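# Move six bottles from cart into fridge, close door

## Task

Move all six bottles from the cart into the refrigerator so each one stands upright there, then close the refrigerator door completely. It fails if a glass bottle drops any real distance, if the door is swung open or closed violently, or if the robot tips over or finishes leaning. At the end, release everything and back the robot away.

## Robot and tools

ROBOT. TidyBot++: one mobile base (0.54 m long, 0.50 m wide, 0.38 m tall) on four driven casters, carrying a single seven-joint arm with a two-finger gripper. The shoulder sits 0.12 m ahead of the base centre, 0.68 m up. Segments: upper arm 0.42 m, forearm 0.31 m, hand 0.31 m to the hand point. The arm starts folded, hand down, reaching up to 0.08 m past the base front. Cameras: base_camera (644x364 pinhole) and wrist_camera (644x476 fisheye, looking along the hand). Loose objects may occasionally get a brief push from outside.

FRAMES. Base frame: origin on the floor below the base centre, x forward, y left, z up, metres. Odometry frame: the base frame as it was at scene start. hand_pose is the midpoint between the finger pads, in the base frame; its z axis runs out along the fingers and the fingers close along its y axis.

move. One action per call, built from base, joints, target, optionally speeds; all parts start together.
- base: relative offsets from where the base stands, along its own axes at the start of the command. translate_m (m, forward +, -2 to 2), strafe_m (m, left +, -2 to 2), rotate_rad (rad, counter-clockwise seen from above +, -6.3 to 6.3). Any combination in one object.
- joints: absolute angles by name, radians. joint_1_rad (any angle; positive turns the arm clockwise from above, opposite to heading), joint_2_rad (-2.249 to 2.249, shoulder, 0 = upper arm vertical, + leans forward), joint_3_rad (any), joint_4_rad (-2.579 to 2.579, elbow, 0 straight, with joint_3 at 3.14 negative bends forward), joint_5_rad (any), joint_6_rad (-2.099 to 2.099, wrist, with joint_3 3.14 and joint_5 0 negative bends forward), joint_7_rad (any; hand down, + turns counter-clockwise from above; at 1.57 fingers open to left/right). gripper_pos 0 (open, ~85 mm gap) to 1 (closed), gap about 85x(1-gripper_pos) mm. Unlimited joints go the short way; send steps below half a turn to go further.
- target: one absolute hand pose, a list of seven numbers [x, y, z, qw, qx, qy, qz], metres plus a unit quaternion, in the base frame exactly like hand_pose. With target, joints may only carry gripper_pos.
- speeds: caps for this action only. translate_m and strafe_m 0.05 to 0.5 m/s (give one of them for a combined move), rotate_rad 0.1 to 1.57 rad/s, gripper_pos 0.234 to 0.993 per s. Top of range is the default.
- cameras: list of base_camera, wrist_camera or all; omitted means all, [] means none.
- blocking: true/omitted waits until everything rests; false returns in about 0.5 s while motion continues. A new move only replaces what it names.
Unknown keys make a call invalid; out-of-range values get it refused, and a refusal or an unplanned stop cancels the later move/wait/finished_scene calls of that reply.

wait: seconds 0 to 10, plus cameras; returns state and images, earlier if running moves settle. stop: brakes all running motions (cameras optional). zoom_image: camera plus region [x0, y0, x1, y1] in image pixels from the top-left corner, at most 504x504. finished_scene: scene = the current scene number; irreversible.

RESULTS. move reports done or the worst status. base_status, joint_status, hand_status: moving, done, off_target (rested away from target, maybe still pushing), contact_stop, time_out, not_followed, torque_fault, stopped, limit_stop_at_motor_heat. joint_positions, hand_pose, hand_target (where the hand goes if joints hit targets), motor_effort in % with peak in brackets, base_odometry (x, y, heading rad, wheel-counted so slip looks like travel), base_tilt in degrees (forward/right +), on_its_own, pictures (image order), ARM HIT, MOTOR HOT, OVER-TEMPERATURE FAULT, joint command not followed / pose unreachable with a cause.

PRACTICE. Hand targets usually land within ~3 cm; correct by adding (wanted - hand_pose) to the last target. To keep a loaded hand steady, resend hand_target, not hand_pose. Loads make the arm sag; never command a joint to its current reading while holding. Poses low and close ahead of the base can miss or drive the arm into the base; the arm does not avoid obstacles. Hand-down reach tops out near 0.94 m high, only close in. A resting object barely lets hand_pose drop further; watch effort and images. Fingertips stick out ~20 mm past the hand point when closed.

AVOID. Dropping glass bottles; releasing something still moving; slamming the fridge door (move it slowly); pushing the base or arm hard into furniture; snagging the arm above ~0.6 m while driving or turning, or swinging a stretched arm sideways, which can tip the robot; squeezing a bottle hard while it still sits on a surface, or swinging it fast; torque faults (limits 104.5 N m joints 1-4, 51.3 N m joints 5-7) which freeze the arm for 10 s; motor overheating from long stretched or loaded holds. Finish with the gripper open and the robot clear of the fridge and bottles.

Each tool is called after "Call:" as a command line: name --argument value for each argument, lists and objects as JSON in quotes; but a table of rows of numbers goes row by row, as --pt "numbers of a row", without its own name.

## Session

Call:
move

Scene clock: 0.00 s.
base_odometry: x=+0.000 y=+0.000 heading=+0.000
base_tilt: forward=-0.2 right=-0.1
base_status: not commanded
joint_positions: joint_1_rad=+0.008 joint_2_rad=-0.334 joint_3_rad=+3.169 joint_4_rad=-2.551 joint_5_rad=+0.020 joint_6_rad=-0.853 joint_7_rad=+1.548 gripper_pos=+0.000
joint_status: not commanded
motor_effort: joint_1_rad=+0 joint_2_rad=-2 joint_3_rad=+0 joint_4_rad=+12 joint_5_rad=-1 joint_6_rad=+1 joint_7_rad=+0
hand_pose: x=+0.2543 y=-0.0071 z=+0.5796 quat_wxyz=(+0.004, +0.999, -0.022, +0.035) (m; base frame)
hand_target: x=+0.2543 y=-0.0071 z=+0.5796 quat_wxyz=(+0.004, +0.999, -0.022, +0.035) (m; base frame)
hand_status: not commanded
pictures: base_camera, wrist_camera

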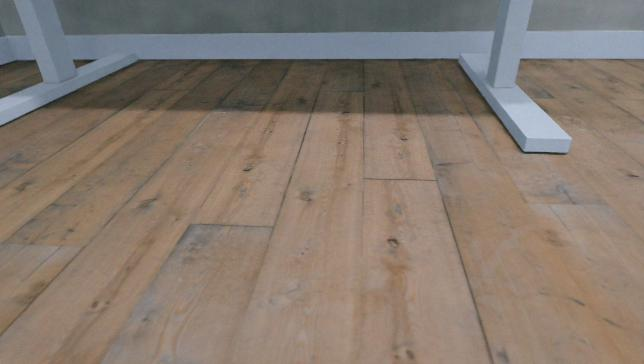

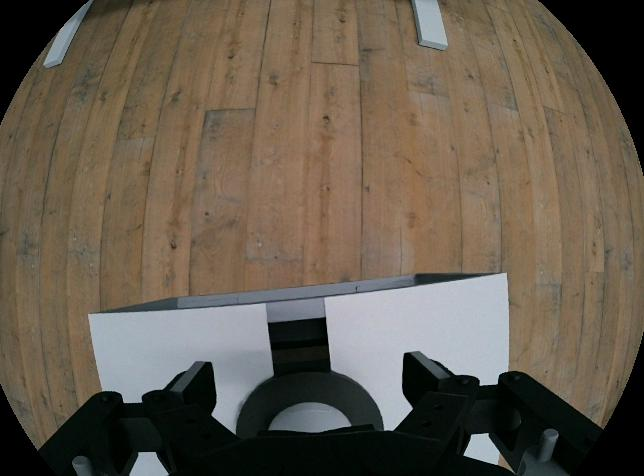

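Call:
move --joints '{"joint_6_rad": 0.6}'

Scene clock: 15.70 s.
move: done
base_odometry: x=+0.000 y=+0.000 heading=+0.000
base_tilt: forward=-0.2 right=-0.1
base_status: not commanded
joint_positions: joint_1_rad=+0.008 joint_2_rad=-0.334 joint_3_rad=+3.169 joint_4_rad=-2.551 joint_5_rad=+0.020 joint_6_rad=+0.549 joint_7_rad=+1.548 gripper_pos=+0.000
joint_status: all done
motor_effort: joint_1_rad=+0(1) joint_2_rad=-7(7) joint_3_rad=+0(1) joint_4_rad=+17(17) joint_5_rad=-1(1) joint_6_rad=+9(10) joint_7_rad=+0(0)
hand_pose: x=+0.5421 y=-0.0113 z=+0.8598 quat_wxyz=(+0.002, +0.741, -0.014, +0.672) (m; base frame)
hand_target: x=+0.5432 y=-0.0112 z=+0.8756 quat_wxyz=(+0.002, +0.723, -0.014, +0.690) (m; base frame)
hand_status: not commanded
pictures: base_camera, wrist_camera

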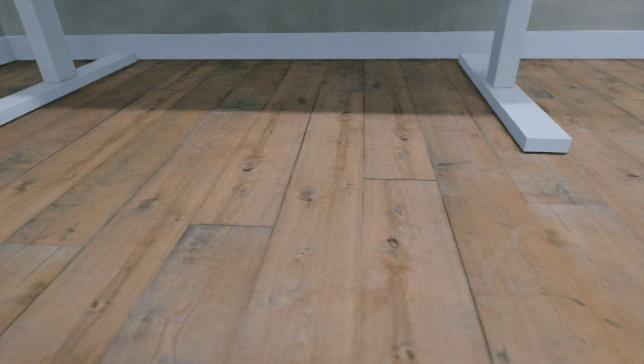

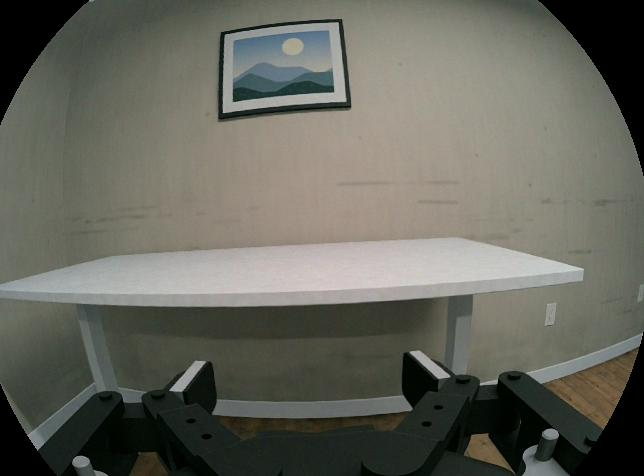

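Call:
move --base '{"rotate_rad": -1.57}'

Call:
move --base '{"rotate_rad": -1.57}'

Call:
move --base '{"rotate_rad": -1.57}'

Scene clock: 23.23 s.
move: done
base_odometry: x=+0.000 y=+0.000 heading=-1.570
base_tilt: forward=-0.1 right=-0.1
base_status: done
joint_positions: joint_1_rad=+0.008 joint_2_rad=-0.334 joint_3_rad=+3.169 joint_4_rad=-2.551 joint_5_rad=+0.020 joint_6_rad=+0.549 joint_7_rad=+1.548 gripper_pos=+0.000
joint_status: not commanded
motor_effort: joint_1_rad=-1(2) joint_2_rad=-7(8) joint_3_rad=+0(2) joint_4_rad=+17(17) joint_5_rad=-1(2) joint_6_rad=+9(10) joint_7_rad=+0(1)
hand_pose: x=+0.5421 y=-0.0114 z=+0.8600 quat_wxyz=(+0.002, +0.740, -0.014, +0.672) (m; base frame)
hand_target: x=+0.5432 y=-0.0112 z=+0.8756 quat_wxyz=(+0.002, +0.723, -0.014, +0.690) (m; base frame)
hand_status: not commanded
pictures: base_camera, wrist_camera

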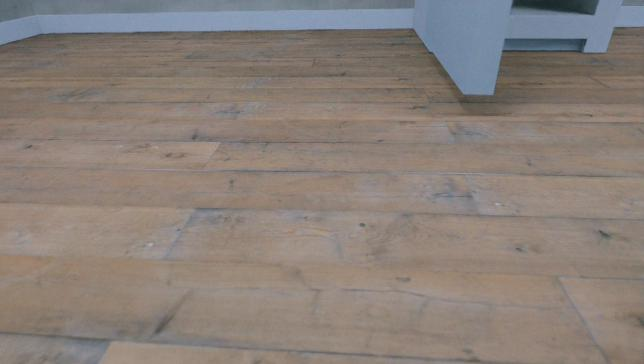

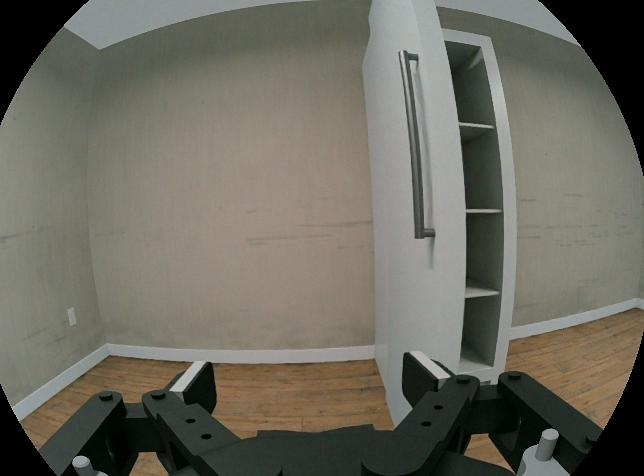

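Scene clock: 25.57 s.
move: done
base_odometry: x=+0.000 y=+0.000 heading=-3.139
base_tilt: forward=-0.2 right=-0.1
base_status: done
joint_positions: joint_1_rad=+0.008 joint_2_rad=-0.334 joint_3_rad=+3.169 joint_4_rad=-2.551 joint_5_rad=+0.020 joint_6_rad=+0.549 joint_7_rad=+1.548 gripper_pos=+0.000
joint_status: not commanded
motor_effort: joint_1_rad=-1(2) joint_2_rad=-7(8) joint_3_rad=+0(1) joint_4_rad=+17(17) joint_5_rad=-1(2) joint_6_rad=+9(10) joint_7_rad=+0(1)
hand_pose: x=+0.5421 y=-0.0115 z=+0.8600 quat_wxyz=(+0.002, +0.740, -0.014, +0.672) (m; base frame)
hand_target: x=+0.5432 y=-0.0112 z=+0.8756 quat_wxyz=(+0.002, +0.723, -0.014, +0.690) (m; base frame)
hand_status: not commanded
pictures: base_camera, wrist_camera

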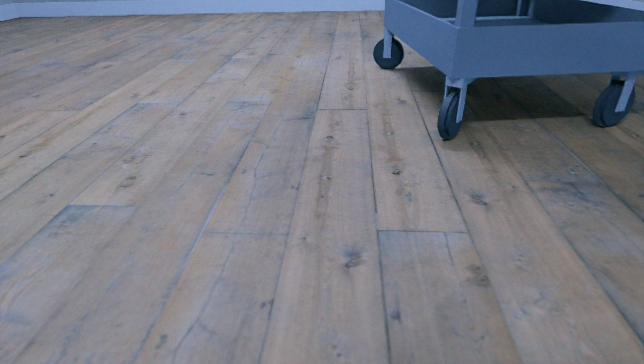

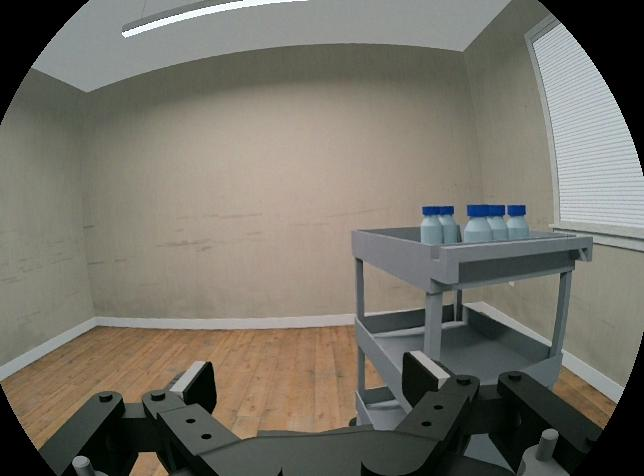

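Scene clock: 27.90 s.
move: done
base_odometry: x=+0.000 y=+0.000 heading=+1.574
base_tilt: forward=-0.1 right=-0.1
base_status: done
joint_positions: joint_1_rad=+0.008 joint_2_rad=-0.334 joint_3_rad=+3.169 joint_4_rad=-2.551 joint_5_rad=+0.020 joint_6_rad=+0.549 joint_7_rad=+1.548 gripper_pos=+0.000
joint_status: not commanded
motor_effort: joint_1_rad=+0(2) joint_2_rad=-7(8) joint_3_rad=+0(1) joint_4_rad=+17(17) joint_5_rad=-1(2) joint_6_rad=+10(10) joint_7_rad=+0(1)
hand_pose: x=+0.5421 y=-0.0115 z=+0.8600 quat_wxyz=(+0.002, +0.740, -0.014, +0.672) (m; base frame)
hand_target: x=+0.5432 y=-0.0112 z=+0.8756 quat_wxyz=(+0.002, +0.723, -0.014, +0.690) (m; base frame)
hand_status: not commanded
pictures: base_camera, wrist_camera

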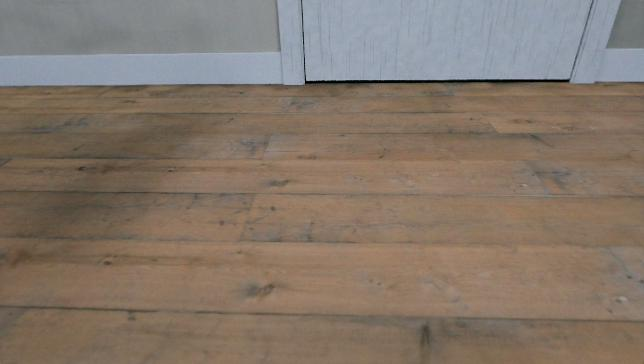

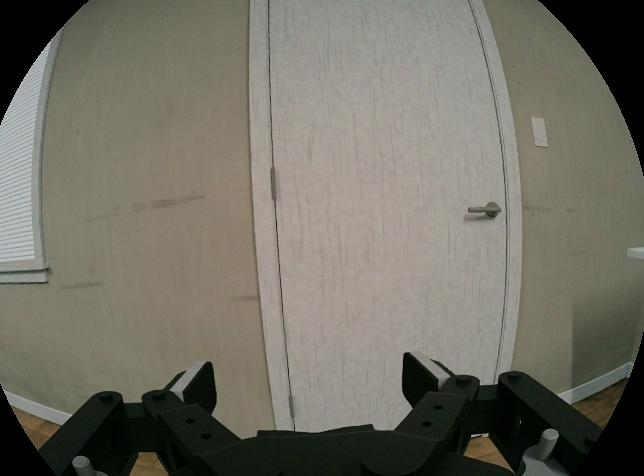

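Call:
move --base '{"rotate_rad": 1.0}'

Call:
move --base '{"rotate_rad": 1.8}'

Scene clock: 56.43 s.
move: done
base_odometry: x=+0.000 y=+0.000 heading=+2.574
base_tilt: forward=-0.1 right=-0.1
base_status: done
joint_positions: joint_1_rad=+0.008 joint_2_rad=-0.334 joint_3_rad=+3.169 joint_4_rad=-2.551 joint_5_rad=+0.020 joint_6_rad=+0.549 joint_7_rad=+1.548 gripper_pos=+0.000
joint_status: not commanded
motor_effort: joint_1_rad=-1(1) joint_2_rad=-7(8) joint_3_rad=-1(2) joint_4_rad=+17(17) joint_5_rad=-1(2) joint_6_rad=+9(10) joint_7_rad=+0(1)
hand_pose: x=+0.5421 y=-0.0114 z=+0.8601 quat_wxyz=(+0.002, +0.740, -0.014, +0.672) (m; base frame)
hand_target: x=+0.5432 y=-0.0112 z=+0.8756 quat_wxyz=(+0.002, +0.723, -0.014, +0.690) (m; base frame)
hand_status: not commanded
pictures: base_camera, wrist_camera

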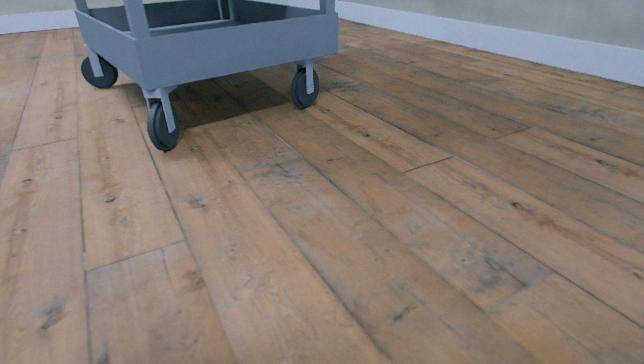

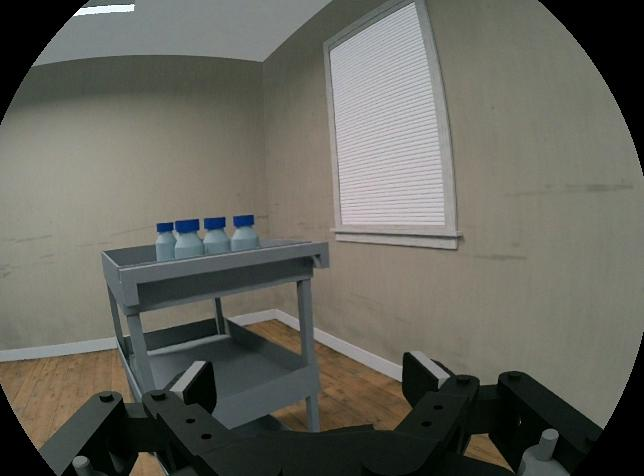

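Scene clock: 58.87 s.
move: done
base_odometry: x=+0.000 y=+0.000 heading=-1.910
base_tilt: forward=-0.2 right=-0.1
base_status: done
joint_positions: joint_1_rad=+0.008 joint_2_rad=-0.334 joint_3_rad=+3.169 joint_4_rad=-2.551 joint_5_rad=+0.020 joint_6_rad=+0.549 joint_7_rad=+1.548 gripper_pos=+0.000
joint_status: not commanded
motor_effort: joint_1_rad=+0(1) joint_2_rad=-7(8) joint_3_rad=+0(1) joint_4_rad=+17(17) joint_5_rad=-1(2) joint_6_rad=+9(10) joint_7_rad=+0(0)
hand_pose: x=+0.5421 y=-0.0114 z=+0.8601 quat_wxyz=(+0.002, +0.740, -0.014, +0.672) (m; base frame)
hand_target: x=+0.5432 y=-0.0112 z=+0.8756 quat_wxyz=(+0.002, +0.723, -0.014, +0.690) (m; base frame)
hand_status: not commanded
pictures: base_camera, wrist_camera

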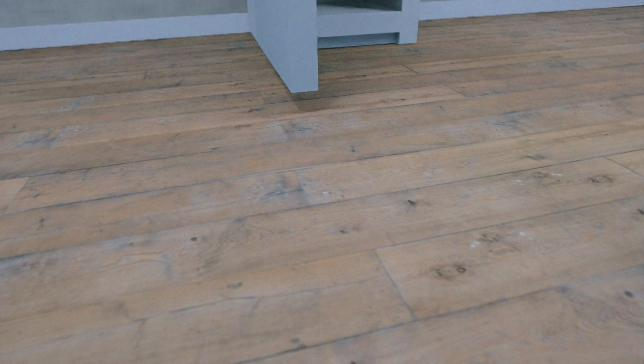

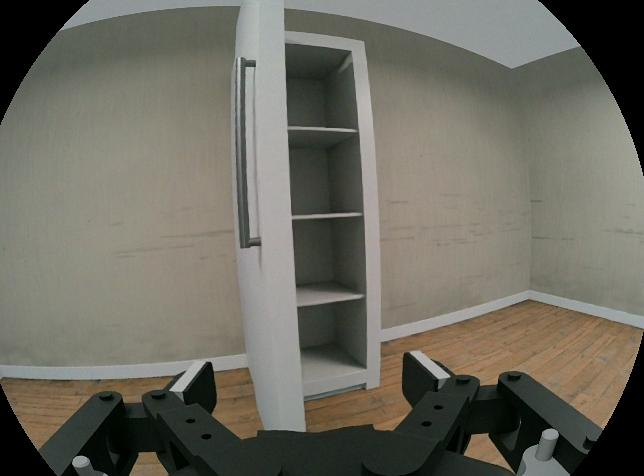

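Call:
zoom_image --camera "wrist_camera" --region '[200, 0, 420, 440]'

Call:
zoom_image --camera "base_camera" --region '[220, 0, 440, 120]'

Scaled by 1.145.

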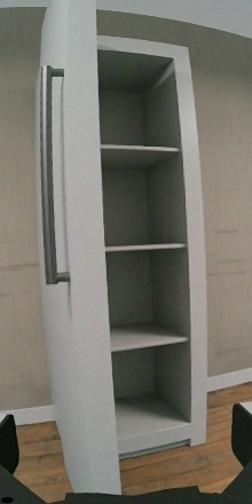

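Scaled by 2.291.

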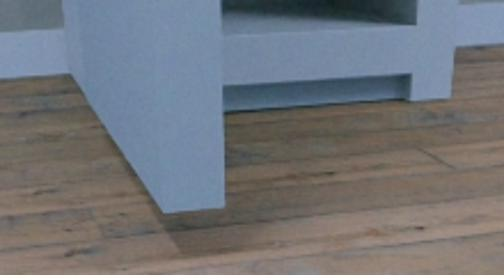

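Call:
move --base '{"translate_m": 0.918, "strafe_m": -0.949, "rotate_rad": 3.48}'

Scene clock: 191.67 s.
move: done
base_odometry: x=-1.200 y=-0.550 heading=+1.571
base_tilt: forward=-0.2 right=-0.1
base_status: done
joint_positions: joint_1_rad=+0.008 joint_2_rad=-0.334 joint_3_rad=+3.169 joint_4_rad=-2.551 joint_5_rad=+0.020 joint_6_rad=+0.550 joint_7_rad=+1.548 gripper_pos=+0.000
joint_status: not commanded
motor_effort: joint_1_rad=-1(1) joint_2_rad=-7(8) joint_3_rad=+0(1) joint_4_rad=+17(18) joint_5_rad=-1(2) joint_6_rad=+9(11) joint_7_rad=+0(1)
hand_pose: x=+0.5421 y=-0.0114 z=+0.8602 quat_wxyz=(+0.002, +0.740, -0.014, +0.672) (m; base frame)
hand_target: x=+0.5432 y=-0.0112 z=+0.8756 quat_wxyz=(+0.002, +0.723, -0.014, +0.690) (m; base frame)
hand_status: not commanded
pictures: base_camera, wrist_camera

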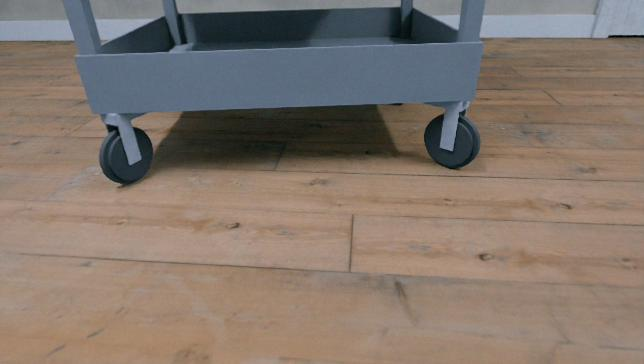

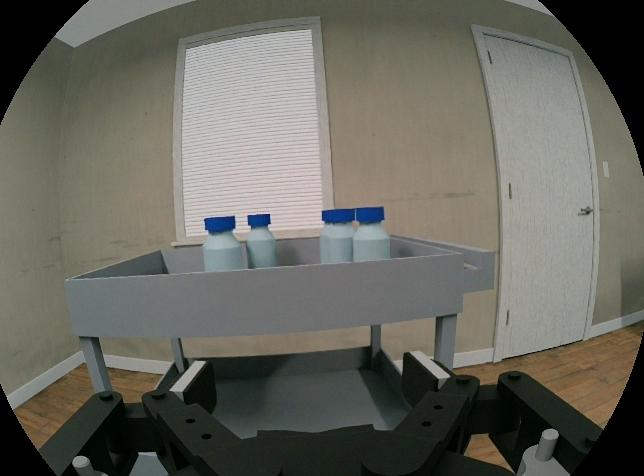

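Call:
move --joints '{"joint_1_rad": 0.0, "joint_2_rad": 0.0, "joint_3_rad": 3.1416, "joint_4_rad": -0.8, "joint_5_rad": 0.0, "joint_6_rad": -1.5, "joint_7_rad": 1.57}'

Scene clock: 225.30 s.
move: done
base_odometry: x=-1.200 y=-0.550 heading=+1.571
base_tilt: forward=-0.1 right=-0.1
base_status: not commanded
joint_positions: joint_1_rad=+0.008 joint_2_rad=-0.036 joint_3_rad=+3.162 joint_4_rad=-0.819 joint_5_rad=+0.020 joint_6_rad=-1.450 joint_7_rad=+1.548 gripper_pos=+0.000
joint_status: all done
motor_effort: joint_1_rad=+0(2) joint_2_rad=-14(16) joint_3_rad=+0(2) joint_4_rad=+14(21) joint_5_rad=-1(2) joint_6_rad=+7(11) joint_7_rad=+0(1)
hand_pose: x=+0.5709 y=-0.0183 z=+1.1335 quat_wxyz=(+0.011, +0.898, -0.027, +0.438) (m; base frame)
hand_target: x=+0.5766 y=+0.0014 z=+1.1142 quat_wxyz=(+0.000, +0.913, +0.000, +0.408) (m; base frame)
hand_status: not commanded
pictures: base_camera, wrist_camera

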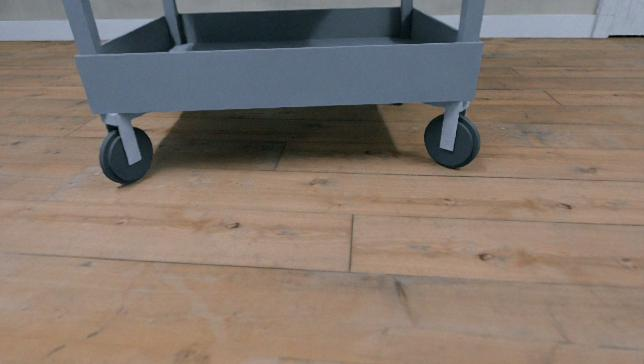

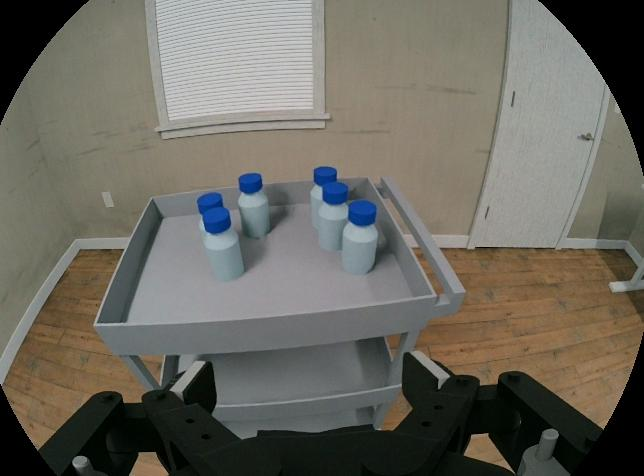

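Call:
zoom_image --camera "wrist_camera" --region '[180, 150, 400, 300]'

Scaled by 2.291.

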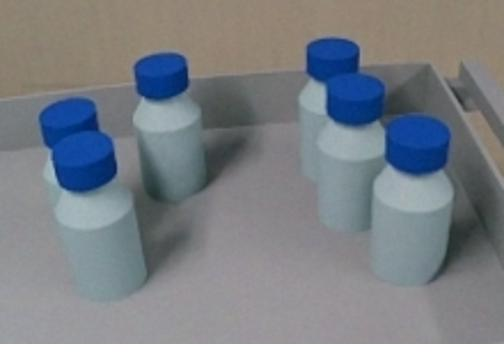

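Call:
move --joints '{"joint_1_rad": 0.0, "joint_2_rad": 0.17, "joint_3_rad": 3.1416, "joint_4_rad": -1.0, "joint_5_rad": 0.0, "joint_6_rad": -1.03, "joint_7_rad": 1.57}' --base '{"translate_m": 0.31, "strafe_m": -0.115}'

Scene clock: 525.57 s.
move: done
base_odometry: x=-1.085 y=-0.240 heading=+1.572
base_tilt: forward=-0.1 right=-0.1
base_status: done
joint_positions: joint_1_rad=+0.008 joint_2_rad=+0.163 joint_3_rad=+3.158 joint_4_rad=-0.979 joint_5_rad=+0.020 joint_6_rad=-1.080 joint_7_rad=+1.548 gripper_pos=+0.000
joint_status: all done
motor_effort: joint_1_rad=-1(1) joint_2_rad=-25(30) joint_3_rad=+0(1) joint_4_rad=+18(19) joint_5_rad=-1(2) joint_6_rad=+8(9) joint_7_rad=+0(1)
hand_pose: x=+0.7208 y=-0.0178 z=+1.0390 quat_wxyz=(+0.012, +0.896, -0.020, +0.444) (m; base frame)
hand_target: x=+0.7313 y=+0.0013 z=+1.0360 quat_wxyz=(+0.000, +0.891, +0.000, +0.454) (m; base frame)
hand_status: not commanded
pictures: base_camera, wrist_camera

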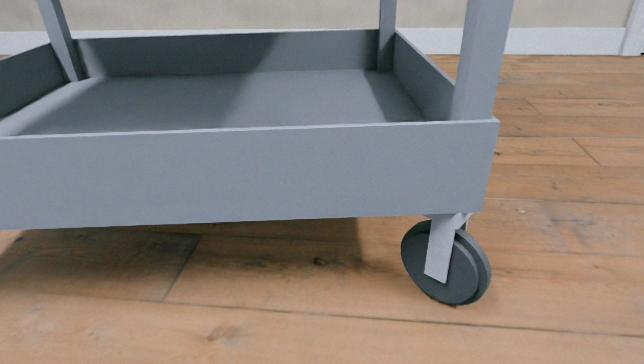

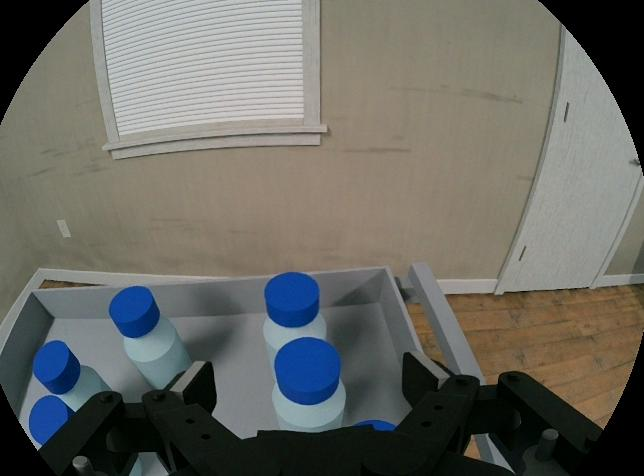

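Call:
move --cameras '["wrist_camera"]'

Call:
zoom_image --camera "wrist_camera" --region '[0, 240, 480, 476]'

Scene clock: 711.47 s.
base_odometry: x=-1.085 y=-0.240 heading=+1.572
base_tilt: forward=-0.1 right=-0.1
base_status: done
joint_positions: joint_1_rad=+0.008 joint_2_rad=+0.163 joint_3_rad=+3.158 joint_4_rad=-0.979 joint_5_rad=+0.020 joint_6_rad=-1.080 joint_7_rad=+1.548 gripper_pos=+0.000
joint_status: all done
motor_effort: joint_1_rad=-1(1) joint_2_rad=-24(30) joint_3_rad=+0(1) joint_4_rad=+18(19) joint_5_rad=-1(2) joint_6_rad=+7(9) joint_7_rad=+0(1)
hand_pose: x=+0.7208 y=-0.0178 z=+1.0391 quat_wxyz=(+0.012, +0.896, -0.020, +0.444) (m; base frame)
hand_target: x=+0.7313 y=+0.0013 z=+1.0360 quat_wxyz=(+0.000, +0.891, +0.000, +0.454) (m; base frame)
hand_status: not commanded
pictures: wrist_camera

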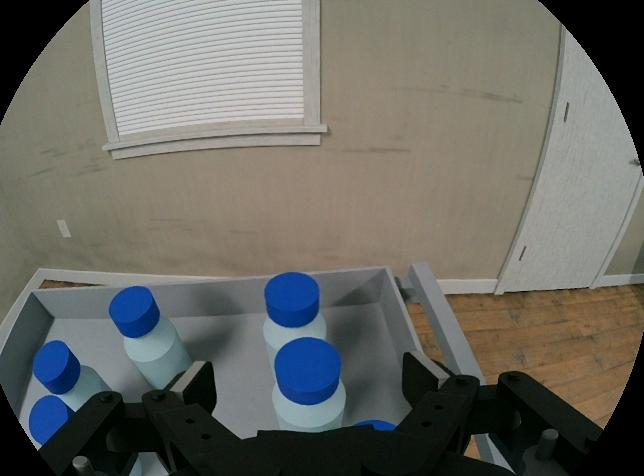

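Scaled by 1.050.

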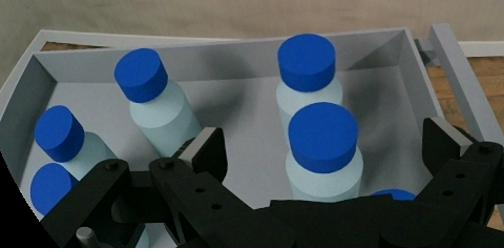

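Call:
move --base '{"translate_m": -0.05, "strafe_m": -0.042}' --cameras '["wrist_camera"]'

Call:
zoom_image --camera "wrist_camera" --region '[140, 240, 480, 476]'

Scene clock: 726.47 s.
move: done
base_odometry: x=-1.043 y=-0.290 heading=+1.572
base_tilt: forward=-0.1 right=-0.1
base_status: done
joint_positions: joint_1_rad=+0.007 joint_2_rad=+0.163 joint_3_rad=+3.155 joint_4_rad=-0.979 joint_5_rad=+0.020 joint_6_rad=-1.078 joint_7_rad=+1.548 gripper_pos=+0.000
joint_status: not commanded
motor_effort: joint_1_rad=+0(3) joint_2_rad=-24(28) joint_3_rad=-1(3) joint_4_rad=+18(18) joint_5_rad=-1(2) joint_6_rad=+7(8) joint_7_rad=+0(0)
hand_pose: x=+0.7210 y=-0.0154 z=+1.0399 quat_wxyz=(+0.010, +0.895, -0.018, +0.445) (m; base frame)
hand_target: x=+0.7313 y=+0.0013 z=+1.0360 quat_wxyz=(+0.000, +0.891, +0.000, +0.454) (m; base frame)
hand_status: not commanded
pictures: wrist_camera

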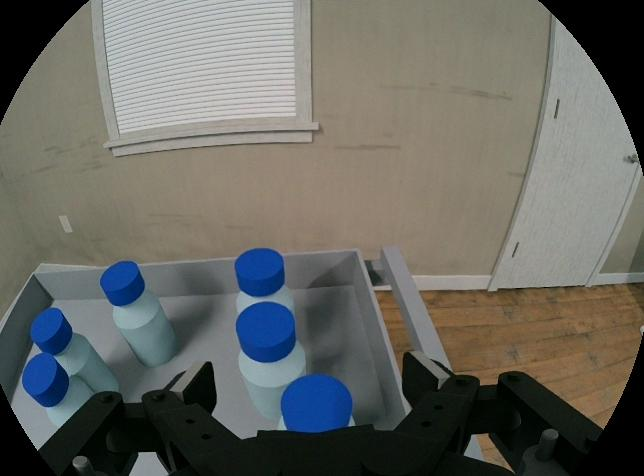

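Scaled by 1.482.

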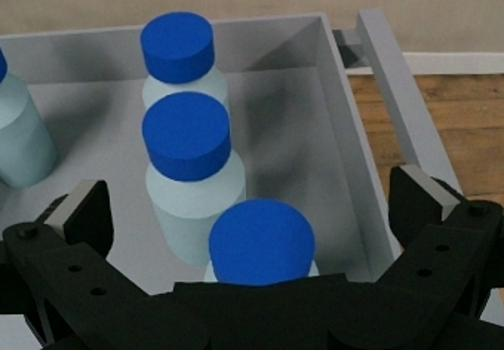

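Call:
move --base '{"translate_m": 0.045, "strafe_m": -0.005}' --joints '{"joint_1_rad": 0.0, "joint_2_rad": 0.093, "joint_3_rad": 3.1416, "joint_4_rad": -1.474, "joint_5_rad": 0.0, "joint_6_rad": -0.60, "joint_7_rad": 1.57}' --cameras '["wrist_camera"]'

Scene clock: 762.83 s.
move: done
base_odometry: x=-1.038 y=-0.245 heading=+1.572
base_tilt: forward=-0.1 right=-0.1
base_status: done
joint_positions: joint_1_rad=+0.006 joint_2_rad=+0.130 joint_3_rad=+3.155 joint_4_rad=-1.439 joint_5_rad=+0.020 joint_6_rad=-0.653 joint_7_rad=+1.548 gripper_pos=+0.000
joint_status: all done
motor_effort: joint_1_rad=-1(2) joint_2_rad=-24(27) joint_3_rad=-1(2) joint_4_rad=+19(21) joint_5_rad=-1(2) joint_6_rad=+7(9) joint_7_rad=+0(1)
hand_pose: x=+0.7355 y=-0.0142 z=+0.9104 quat_wxyz=(+0.009, +0.896, -0.014, +0.443) (m; base frame)
hand_target: x=+0.7300 y=+0.0014 z=+0.9271 quat_wxyz=(+0.000, +0.884, +0.000, +0.468) (m; base frame)
hand_status: not commanded
pictures: wrist_camera

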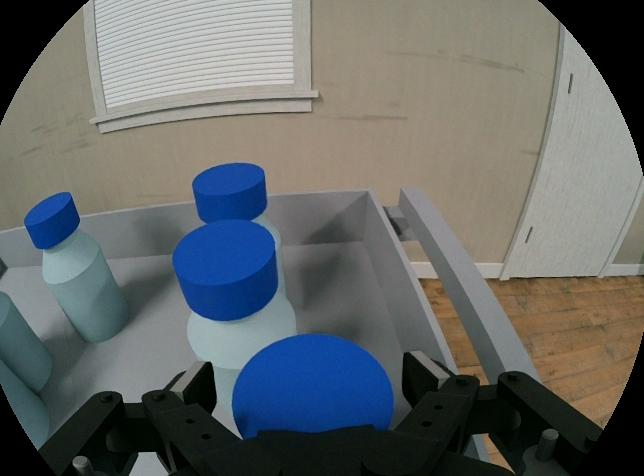

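Call:
move --joints '{"joint_2_rad": 0.063, "joint_4_rad": -1.645, "joint_6_rad": -0.416}' --cameras '["wrist_camera"]'

Scene clock: 774.83 s.
move: done
base_odometry: x=-1.038 y=-0.245 heading=+1.572
base_tilt: forward=-0.1 right=-0.1
base_status: not commanded
joint_positions: joint_1_rad=+0.006 joint_2_rad=+0.090 joint_3_rad=+3.155 joint_4_rad=-1.615 joint_5_rad=+0.020 joint_6_rad=-0.469 joint_7_rad=+1.548 gripper_pos=+0.000
joint_status: all done
motor_effort: joint_1_rad=+0(1) joint_2_rad=-23(25) joint_3_rad=-1(1) joint_4_rad=+19(20) joint_5_rad=-1(1) joint_6_rad=+7(9) joint_7_rad=+0(0)
hand_pose: x=+0.7248 y=-0.0132 z=+0.8826 quat_wxyz=(+0.008, +0.885, -0.013, +0.465) (m; base frame)
hand_target: x=+0.7218 y=+0.0014 z=+0.8952 quat_wxyz=(+0.000, +0.873, +0.000, +0.487) (m; base frame)
hand_status: not commanded
pictures: wrist_camera

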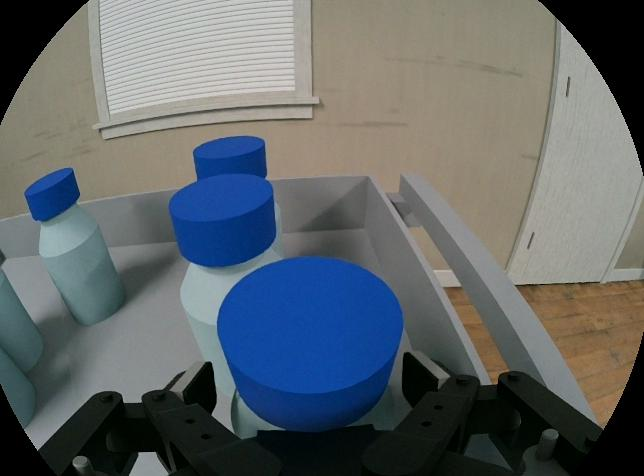

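Call:
move --joints '{"gripper_pos": 0.2}' --speeds '{"gripper_pos": 0.234}' --cameras '["wrist_camera"]'

Scene clock: 793.50 s.
move: done
base_odometry: x=-1.038 y=-0.245 heading=+1.572
base_tilt: forward=-0.1 right=-0.1
base_status: not commanded
joint_positions: joint_1_rad=+0.006 joint_2_rad=+0.090 joint_3_rad=+3.155 joint_4_rad=-1.615 joint_5_rad=+0.020 joint_6_rad=-0.467 joint_7_rad=+1.548 gripper_pos=+0.199
joint_status: all done
motor_effort: joint_1_rad=-1(2) joint_2_rad=-22(24) joint_3_rad=-1(2) joint_4_rad=+19(19) joint_5_rad=-1(2) joint_6_rad=+8(9) joint_7_rad=+0(0)
hand_pose: x=+0.7252 y=-0.0132 z=+0.8832 quat_wxyz=(+0.008, +0.884, -0.013, +0.466) (m; base frame)
hand_target: x=+0.7218 y=+0.0014 z=+0.8952 quat_wxyz=(+0.000, +0.873, +0.000, +0.487) (m; base frame)
hand_status: not commanded
pictures: wrist_camera

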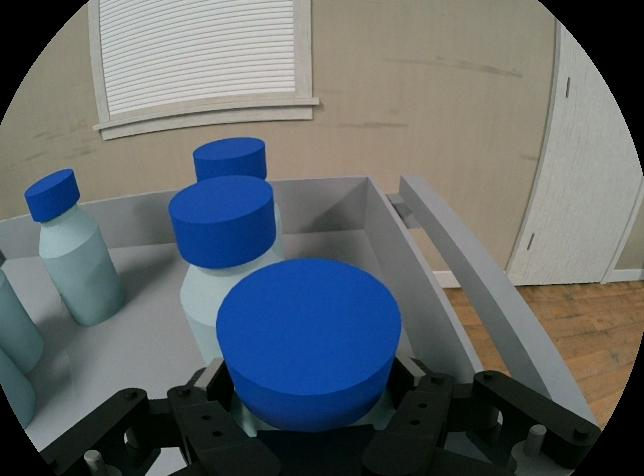

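Call:
move --joints '{"gripper_pos": 0.23}' --speeds '{"gripper_pos": 0.234}' --cameras '[]'

Call:
move --joints '{"gripper_pos": 0.25}' --speeds '{"gripper_pos": 0.234}' --cameras '["wrist_camera"]'

Scene clock: 801.20 s.
move: done
base_odometry: x=-1.038 y=-0.245 heading=+1.572
base_tilt: forward=-0.1 right=-0.1
base_status: not commanded
joint_positions: joint_1_rad=+0.006 joint_2_rad=+0.089 joint_3_rad=+3.155 joint_4_rad=-1.615 joint_5_rad=+0.020 joint_6_rad=-0.466 joint_7_rad=+1.548 gripper_pos=+0.224
joint_status: all done
motor_effort: joint_1_rad=-1(2) joint_2_rad=-22(23) joint_3_rad=-1(2) joint_4_rad=+19(19) joint_5_rad=-1(2) joint_6_rad=+8(8) joint_7_rad=+0(0)
hand_pose: x=+0.7252 y=-0.0132 z=+0.8835 quat_wxyz=(+0.008, +0.884, -0.013, +0.467) (m; base frame)
hand_target: x=+0.7218 y=+0.0014 z=+0.8952 quat_wxyz=(+0.000, +0.873, +0.000, +0.487) (m; base frame)
hand_status: not commanded
pictures: none
No camera images: "cameras" was empty.

Scene clock: 801.60 s.
move: done
base_odometry: x=-1.038 y=-0.245 heading=+1.572
base_tilt: forward=-0.1 right=-0.1
base_status: not commanded
joint_positions: joint_1_rad=+0.006 joint_2_rad=+0.089 joint_3_rad=+3.155 joint_4_rad=-1.615 joint_5_rad=+0.020 joint_6_rad=-0.466 joint_7_rad=+1.548 gripper_pos=+0.240
joint_status: all done
motor_effort: joint_1_rad=-1(2) joint_2_rad=-21(22) joint_3_rad=-2(2) joint_4_rad=+19(19) joint_5_rad=-2(2) joint_6_rad=+8(9) joint_7_rad=+0(0)
hand_pose: x=+0.7251 y=-0.0132 z=+0.8837 quat_wxyz=(+0.008, +0.884, -0.013, +0.467) (m; base frame)
hand_target: x=+0.7218 y=+0.0014 z=+0.8952 quat_wxyz=(+0.000, +0.873, +0.000, +0.487) (m; base frame)
hand_status: not commanded
pictures: wrist_camera

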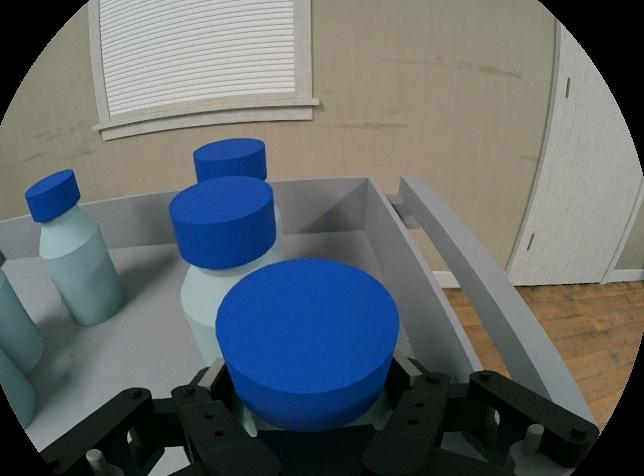

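Call:
move --joints '{"gripper_pos": 0.28}' --speeds '{"gripper_pos": 0.234}' --cameras '[]'

Scene clock: 807.67 s.
move: off_target
base_odometry: x=-1.038 y=-0.245 heading=+1.572
base_tilt: forward=-0.1 right=-0.1
base_status: not commanded
joint_positions: joint_1_rad=+0.006 joint_2_rad=+0.089 joint_3_rad=+3.155 joint_4_rad=-1.615 joint_5_rad=+0.020 joint_6_rad=-0.466 joint_7_rad=+1.548 gripper_pos=+0.243
joint_status: gripper_pos off_target (ended at +0.243, target +0.280)
motor_effort: joint_1_rad=-1(1) joint_2_rad=-22(22) joint_3_rad=-1(1) joint_4_rad=+19(19) joint_5_rad=-2(2) joint_6_rad=+8(9) joint_7_rad=+0(0)
hand_pose: x=+0.7251 y=-0.0132 z=+0.8838 quat_wxyz=(+0.008, +0.884, -0.013, +0.467) (m; base frame)
hand_target: x=+0.7218 y=+0.0014 z=+0.8952 quat_wxyz=(+0.000, +0.873, +0.000, +0.487) (m; base frame)
hand_status: not commanded
pictures: none
No camera images: "cameras" was empty.

Call:
move --joints '{"joint_1_rad": 0.0, "joint_2_rad": 0.14, "joint_3_rad": 3.1416, "joint_4_rad": -0.87, "joint_5_rad": 0.0, "joint_6_rad": -1.15, "joint_7_rad": 1.57}' --cameras '["wrist_camera"]'

Scene clock: 819.60 s.
move: done
base_odometry: x=-1.038 y=-0.245 heading=+1.572
base_tilt: forward=-0.1 right=-0.1
base_status: not commanded
joint_positions: joint_1_rad=+0.006 joint_2_rad=+0.118 joint_3_rad=+3.155 joint_4_rad=-0.915 joint_5_rad=+0.020 joint_6_rad=-1.121 joint_7_rad=+1.548 gripper_pos=+0.243
joint_status: all done
motor_effort: joint_1_rad=+0(2) joint_2_rad=-26(31) joint_3_rad=-1(2) joint_4_rad=+21(25) joint_5_rad=-1(2) joint_6_rad=+11(13) joint_7_rad=+0(1)
hand_pose: x=+0.6985 y=-0.0151 z=+1.0892 quat_wxyz=(+0.010, +0.880, -0.019, +0.474) (m; base frame)
hand_target: x=+0.7027 y=+0.0013 z=+1.0926 quat_wxyz=(+0.000, +0.882, +0.000, +0.471) (m; base frame)
hand_status: not commanded
pictures: wrist_camera

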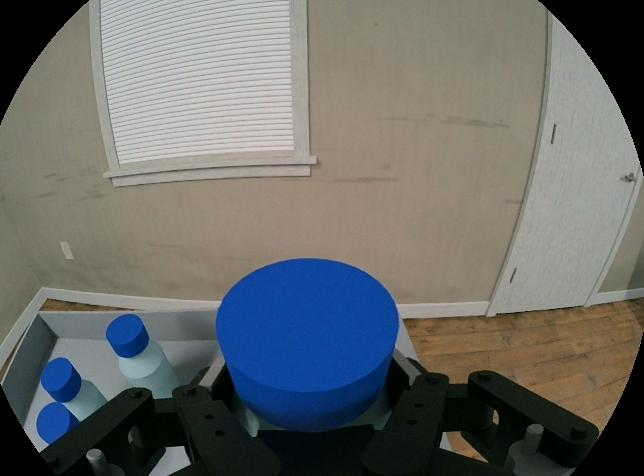

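Call:
move --base '{"translate_m": -0.555, "strafe_m": -0.318, "rotate_rad": 3.14}' --speeds '{"rotate_rad": 1.2}'

Scene clock: 838.27 s.
move: done
base_odometry: x=-0.720 y=-0.800 heading=-1.572
base_tilt: forward=-0.1 right=-0.1
base_status: done
joint_positions: joint_1_rad=-0.003 joint_2_rad=+0.139 joint_3_rad=+3.145 joint_4_rad=-0.913 joint_5_rad=+0.020 joint_6_rad=-1.125 joint_7_rad=+1.548 gripper_pos=+0.243
joint_status: not commanded
motor_effort: joint_1_rad=+0(4) joint_2_rad=-28(32) joint_3_rad=-1(4) joint_4_rad=+21(22) joint_5_rad=-1(3) joint_6_rad=+12(12) joint_7_rad=+0(1)
hand_pose: x=+0.7060 y=-0.0045 z=+1.0770 quat_wxyz=(+0.005, +0.886, -0.011, +0.464) (m; base frame)
hand_target: x=+0.7027 y=+0.0013 z=+1.0926 quat_wxyz=(+0.000, +0.882, +0.000, +0.471) (m; base frame)
hand_status: not commanded
pictures: base_camera, wrist_camera

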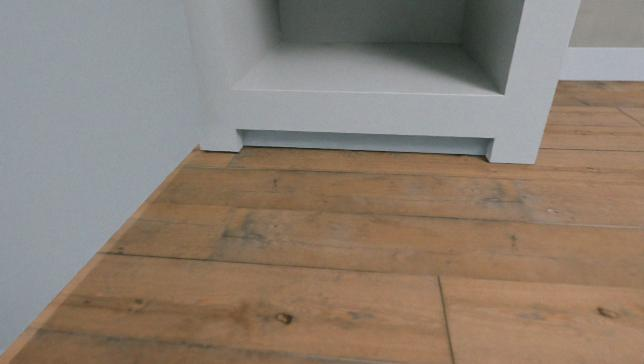

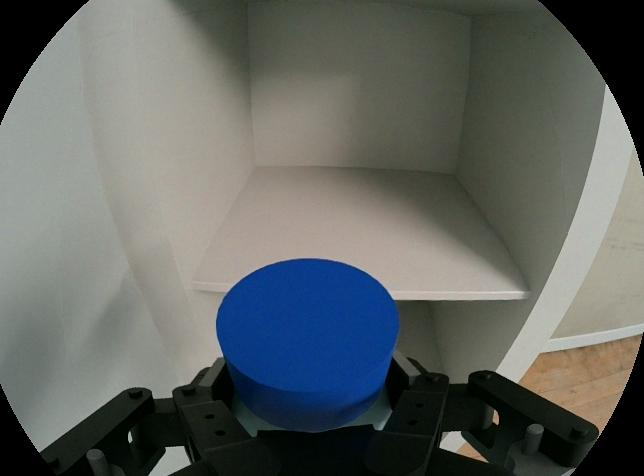

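Call:
zoom_image --camera "wrist_camera" --region '[180, 230, 440, 476]'

Call:
move --base '{"rotate_rad": -0.085}'

Scaled by 1.938.

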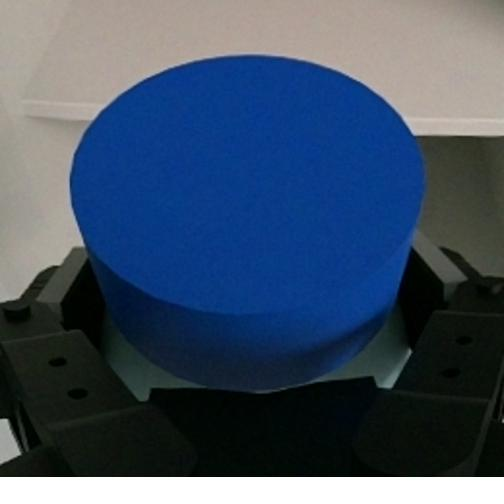

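Scene clock: 937.37 s.
move: done
base_odometry: x=-0.720 y=-0.800 heading=-1.657
base_tilt: forward=-0.1 right=-0.1
base_status: done
joint_positions: joint_1_rad=+0.005 joint_2_rad=+0.139 joint_3_rad=+3.148 joint_4_rad=-0.913 joint_5_rad=+0.020 joint_6_rad=-1.125 joint_7_rad=+1.548 gripper_pos=+0.243
joint_status: not commanded
motor_effort: joint_1_rad=+0(4) joint_2_rad=-27(28) joint_3_rad=-1(3) joint_4_rad=+21(21) joint_5_rad=-1(3) joint_6_rad=+11(12) joint_7_rad=+0(0)
hand_pose: x=+0.7059 y=-0.0106 z=+1.0770 quat_wxyz=(+0.008, +0.886, -0.015, +0.464) (m; base frame)
hand_target: x=+0.7027 y=+0.0013 z=+1.0926 quat_wxyz=(+0.000, +0.882, +0.000, +0.471) (m; base frame)
hand_status: not commanded
pictures: base_camera, wrist_camera

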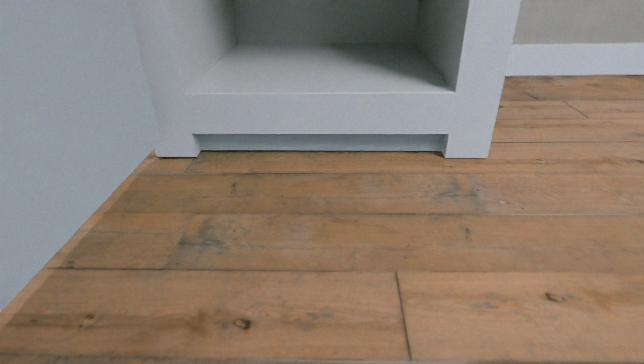

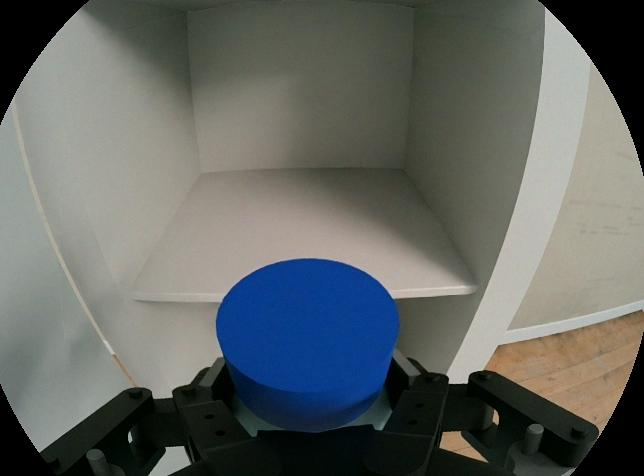

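Call:
move --base '{"translate_m": 0.18, "strafe_m": 0.0}'

Call:
zoom_image --camera "wrist_camera" --region '[140, 60, 500, 360]'

Scene clock: 1004.30 s.
move: done
base_odometry: x=-0.735 y=-0.979 heading=-1.656
base_tilt: forward=-0.1 right=-0.1
base_status: done
joint_positions: joint_1_rad=+0.005 joint_2_rad=+0.146 joint_3_rad=+3.148 joint_4_rad=-0.912 joint_5_rad=+0.020 joint_6_rad=-1.127 joint_7_rad=+1.548 gripper_pos=+0.243
joint_status: not commanded
motor_effort: joint_1_rad=-1(1) joint_2_rad=-29(32) joint_3_rad=-1(1) joint_4_rad=+21(22) joint_5_rad=-1(1) joint_6_rad=+11(13) joint_7_rad=+0(1)
hand_pose: x=+0.7086 y=-0.0106 z=+1.0727 quat_wxyz=(+0.008, +0.888, -0.015, +0.460) (m; base frame)
hand_target: x=+0.7027 y=+0.0013 z=+1.0926 quat_wxyz=(+0.000, +0.882, +0.000, +0.471) (m; base frame)
hand_status: not commanded
pictures: base_camera, wrist_camera

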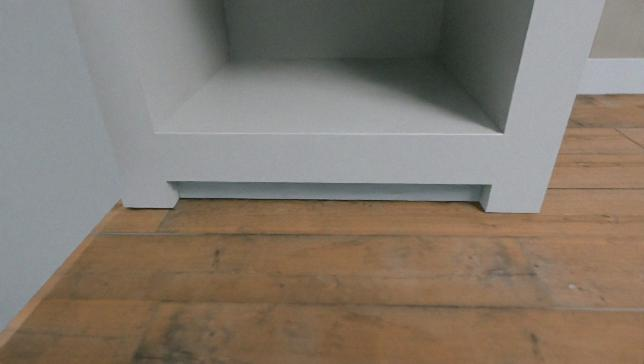

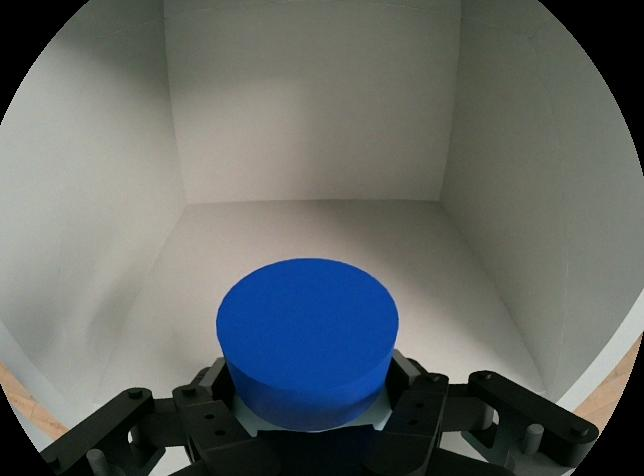

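Scaled by 1.400.

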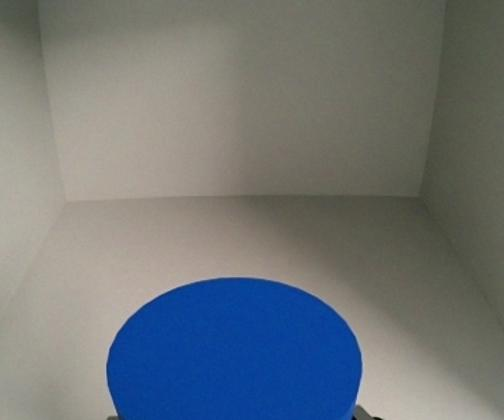

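Call:
move --base '{"strafe_m": -0.11, "rotate_rad": -0.045}'

Scene clock: 1128.73 s.
move: done
base_odometry: x=-0.845 y=-0.970 heading=-1.700
base_tilt: forward=-0.1 right=-0.1
base_status: done
joint_positions: joint_1_rad=+0.003 joint_2_rad=+0.146 joint_3_rad=+3.143 joint_4_rad=-0.912 joint_5_rad=+0.020 joint_6_rad=-1.127 joint_7_rad=+1.548 gripper_pos=+0.243
joint_status: not commanded
motor_effort: joint_1_rad=-1(4) joint_2_rad=-28(29) joint_3_rad=-1(4) joint_4_rad=+21(21) joint_5_rad=-1(3) joint_6_rad=+11(12) joint_7_rad=+0(1)
hand_pose: x=+0.7086 y=-0.0069 z=+1.0727 quat_wxyz=(+0.006, +0.888, -0.012, +0.460) (m; base frame)
hand_target: x=+0.7027 y=+0.0013 z=+1.0926 quat_wxyz=(+0.000, +0.882, +0.000, +0.471) (m; base frame)
hand_status: not commanded
pictures: base_camera, wrist_camera

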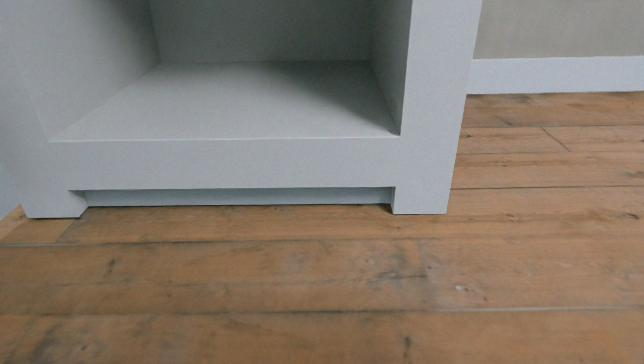

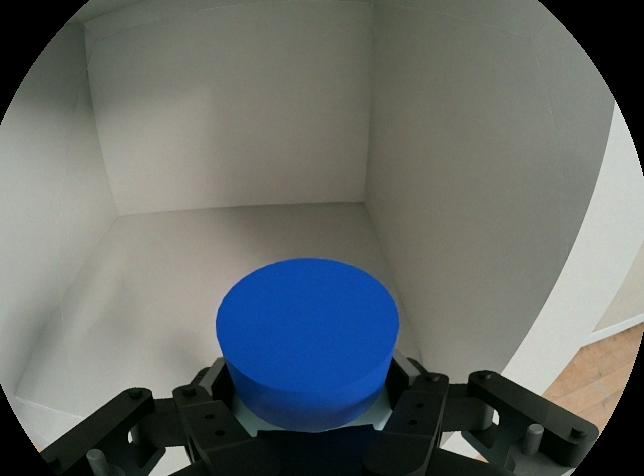

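Call:
move --base '{"translate_m": 0.36}' --speeds '{"translate_m": 0.3}'

Scene clock: 1164.97 s.
move: done
base_odometry: x=-0.891 y=-1.327 heading=-1.701
base_tilt: forward=-0.1 right=-0.1
base_status: done
joint_positions: joint_1_rad=+0.003 joint_2_rad=+0.147 joint_3_rad=+3.143 joint_4_rad=-0.911 joint_5_rad=+0.020 joint_6_rad=-1.129 joint_7_rad=+1.548 gripper_pos=+0.243
joint_status: not commanded
motor_effort: joint_1_rad=-1(1) joint_2_rad=-28(32) joint_3_rad=-1(1) joint_4_rad=+21(22) joint_5_rad=-1(1) joint_6_rad=+11(12) joint_7_rad=+0(1)
hand_pose: x=+0.7086 y=-0.0069 z=+1.0725 quat_wxyz=(+0.006, +0.888, -0.012, +0.459) (m; base frame)
hand_target: x=+0.7027 y=+0.0013 z=+1.0926 quat_wxyz=(+0.000, +0.882, +0.000, +0.471) (m; base frame)
hand_status: not commanded
pictures: base_camera, wrist_camera

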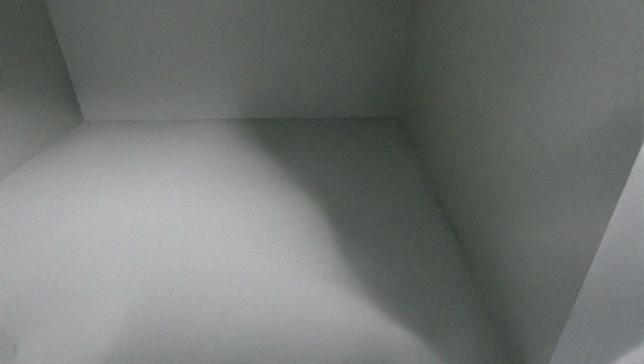

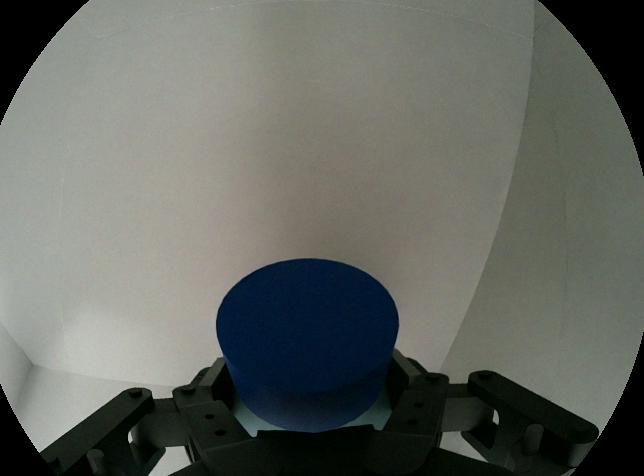

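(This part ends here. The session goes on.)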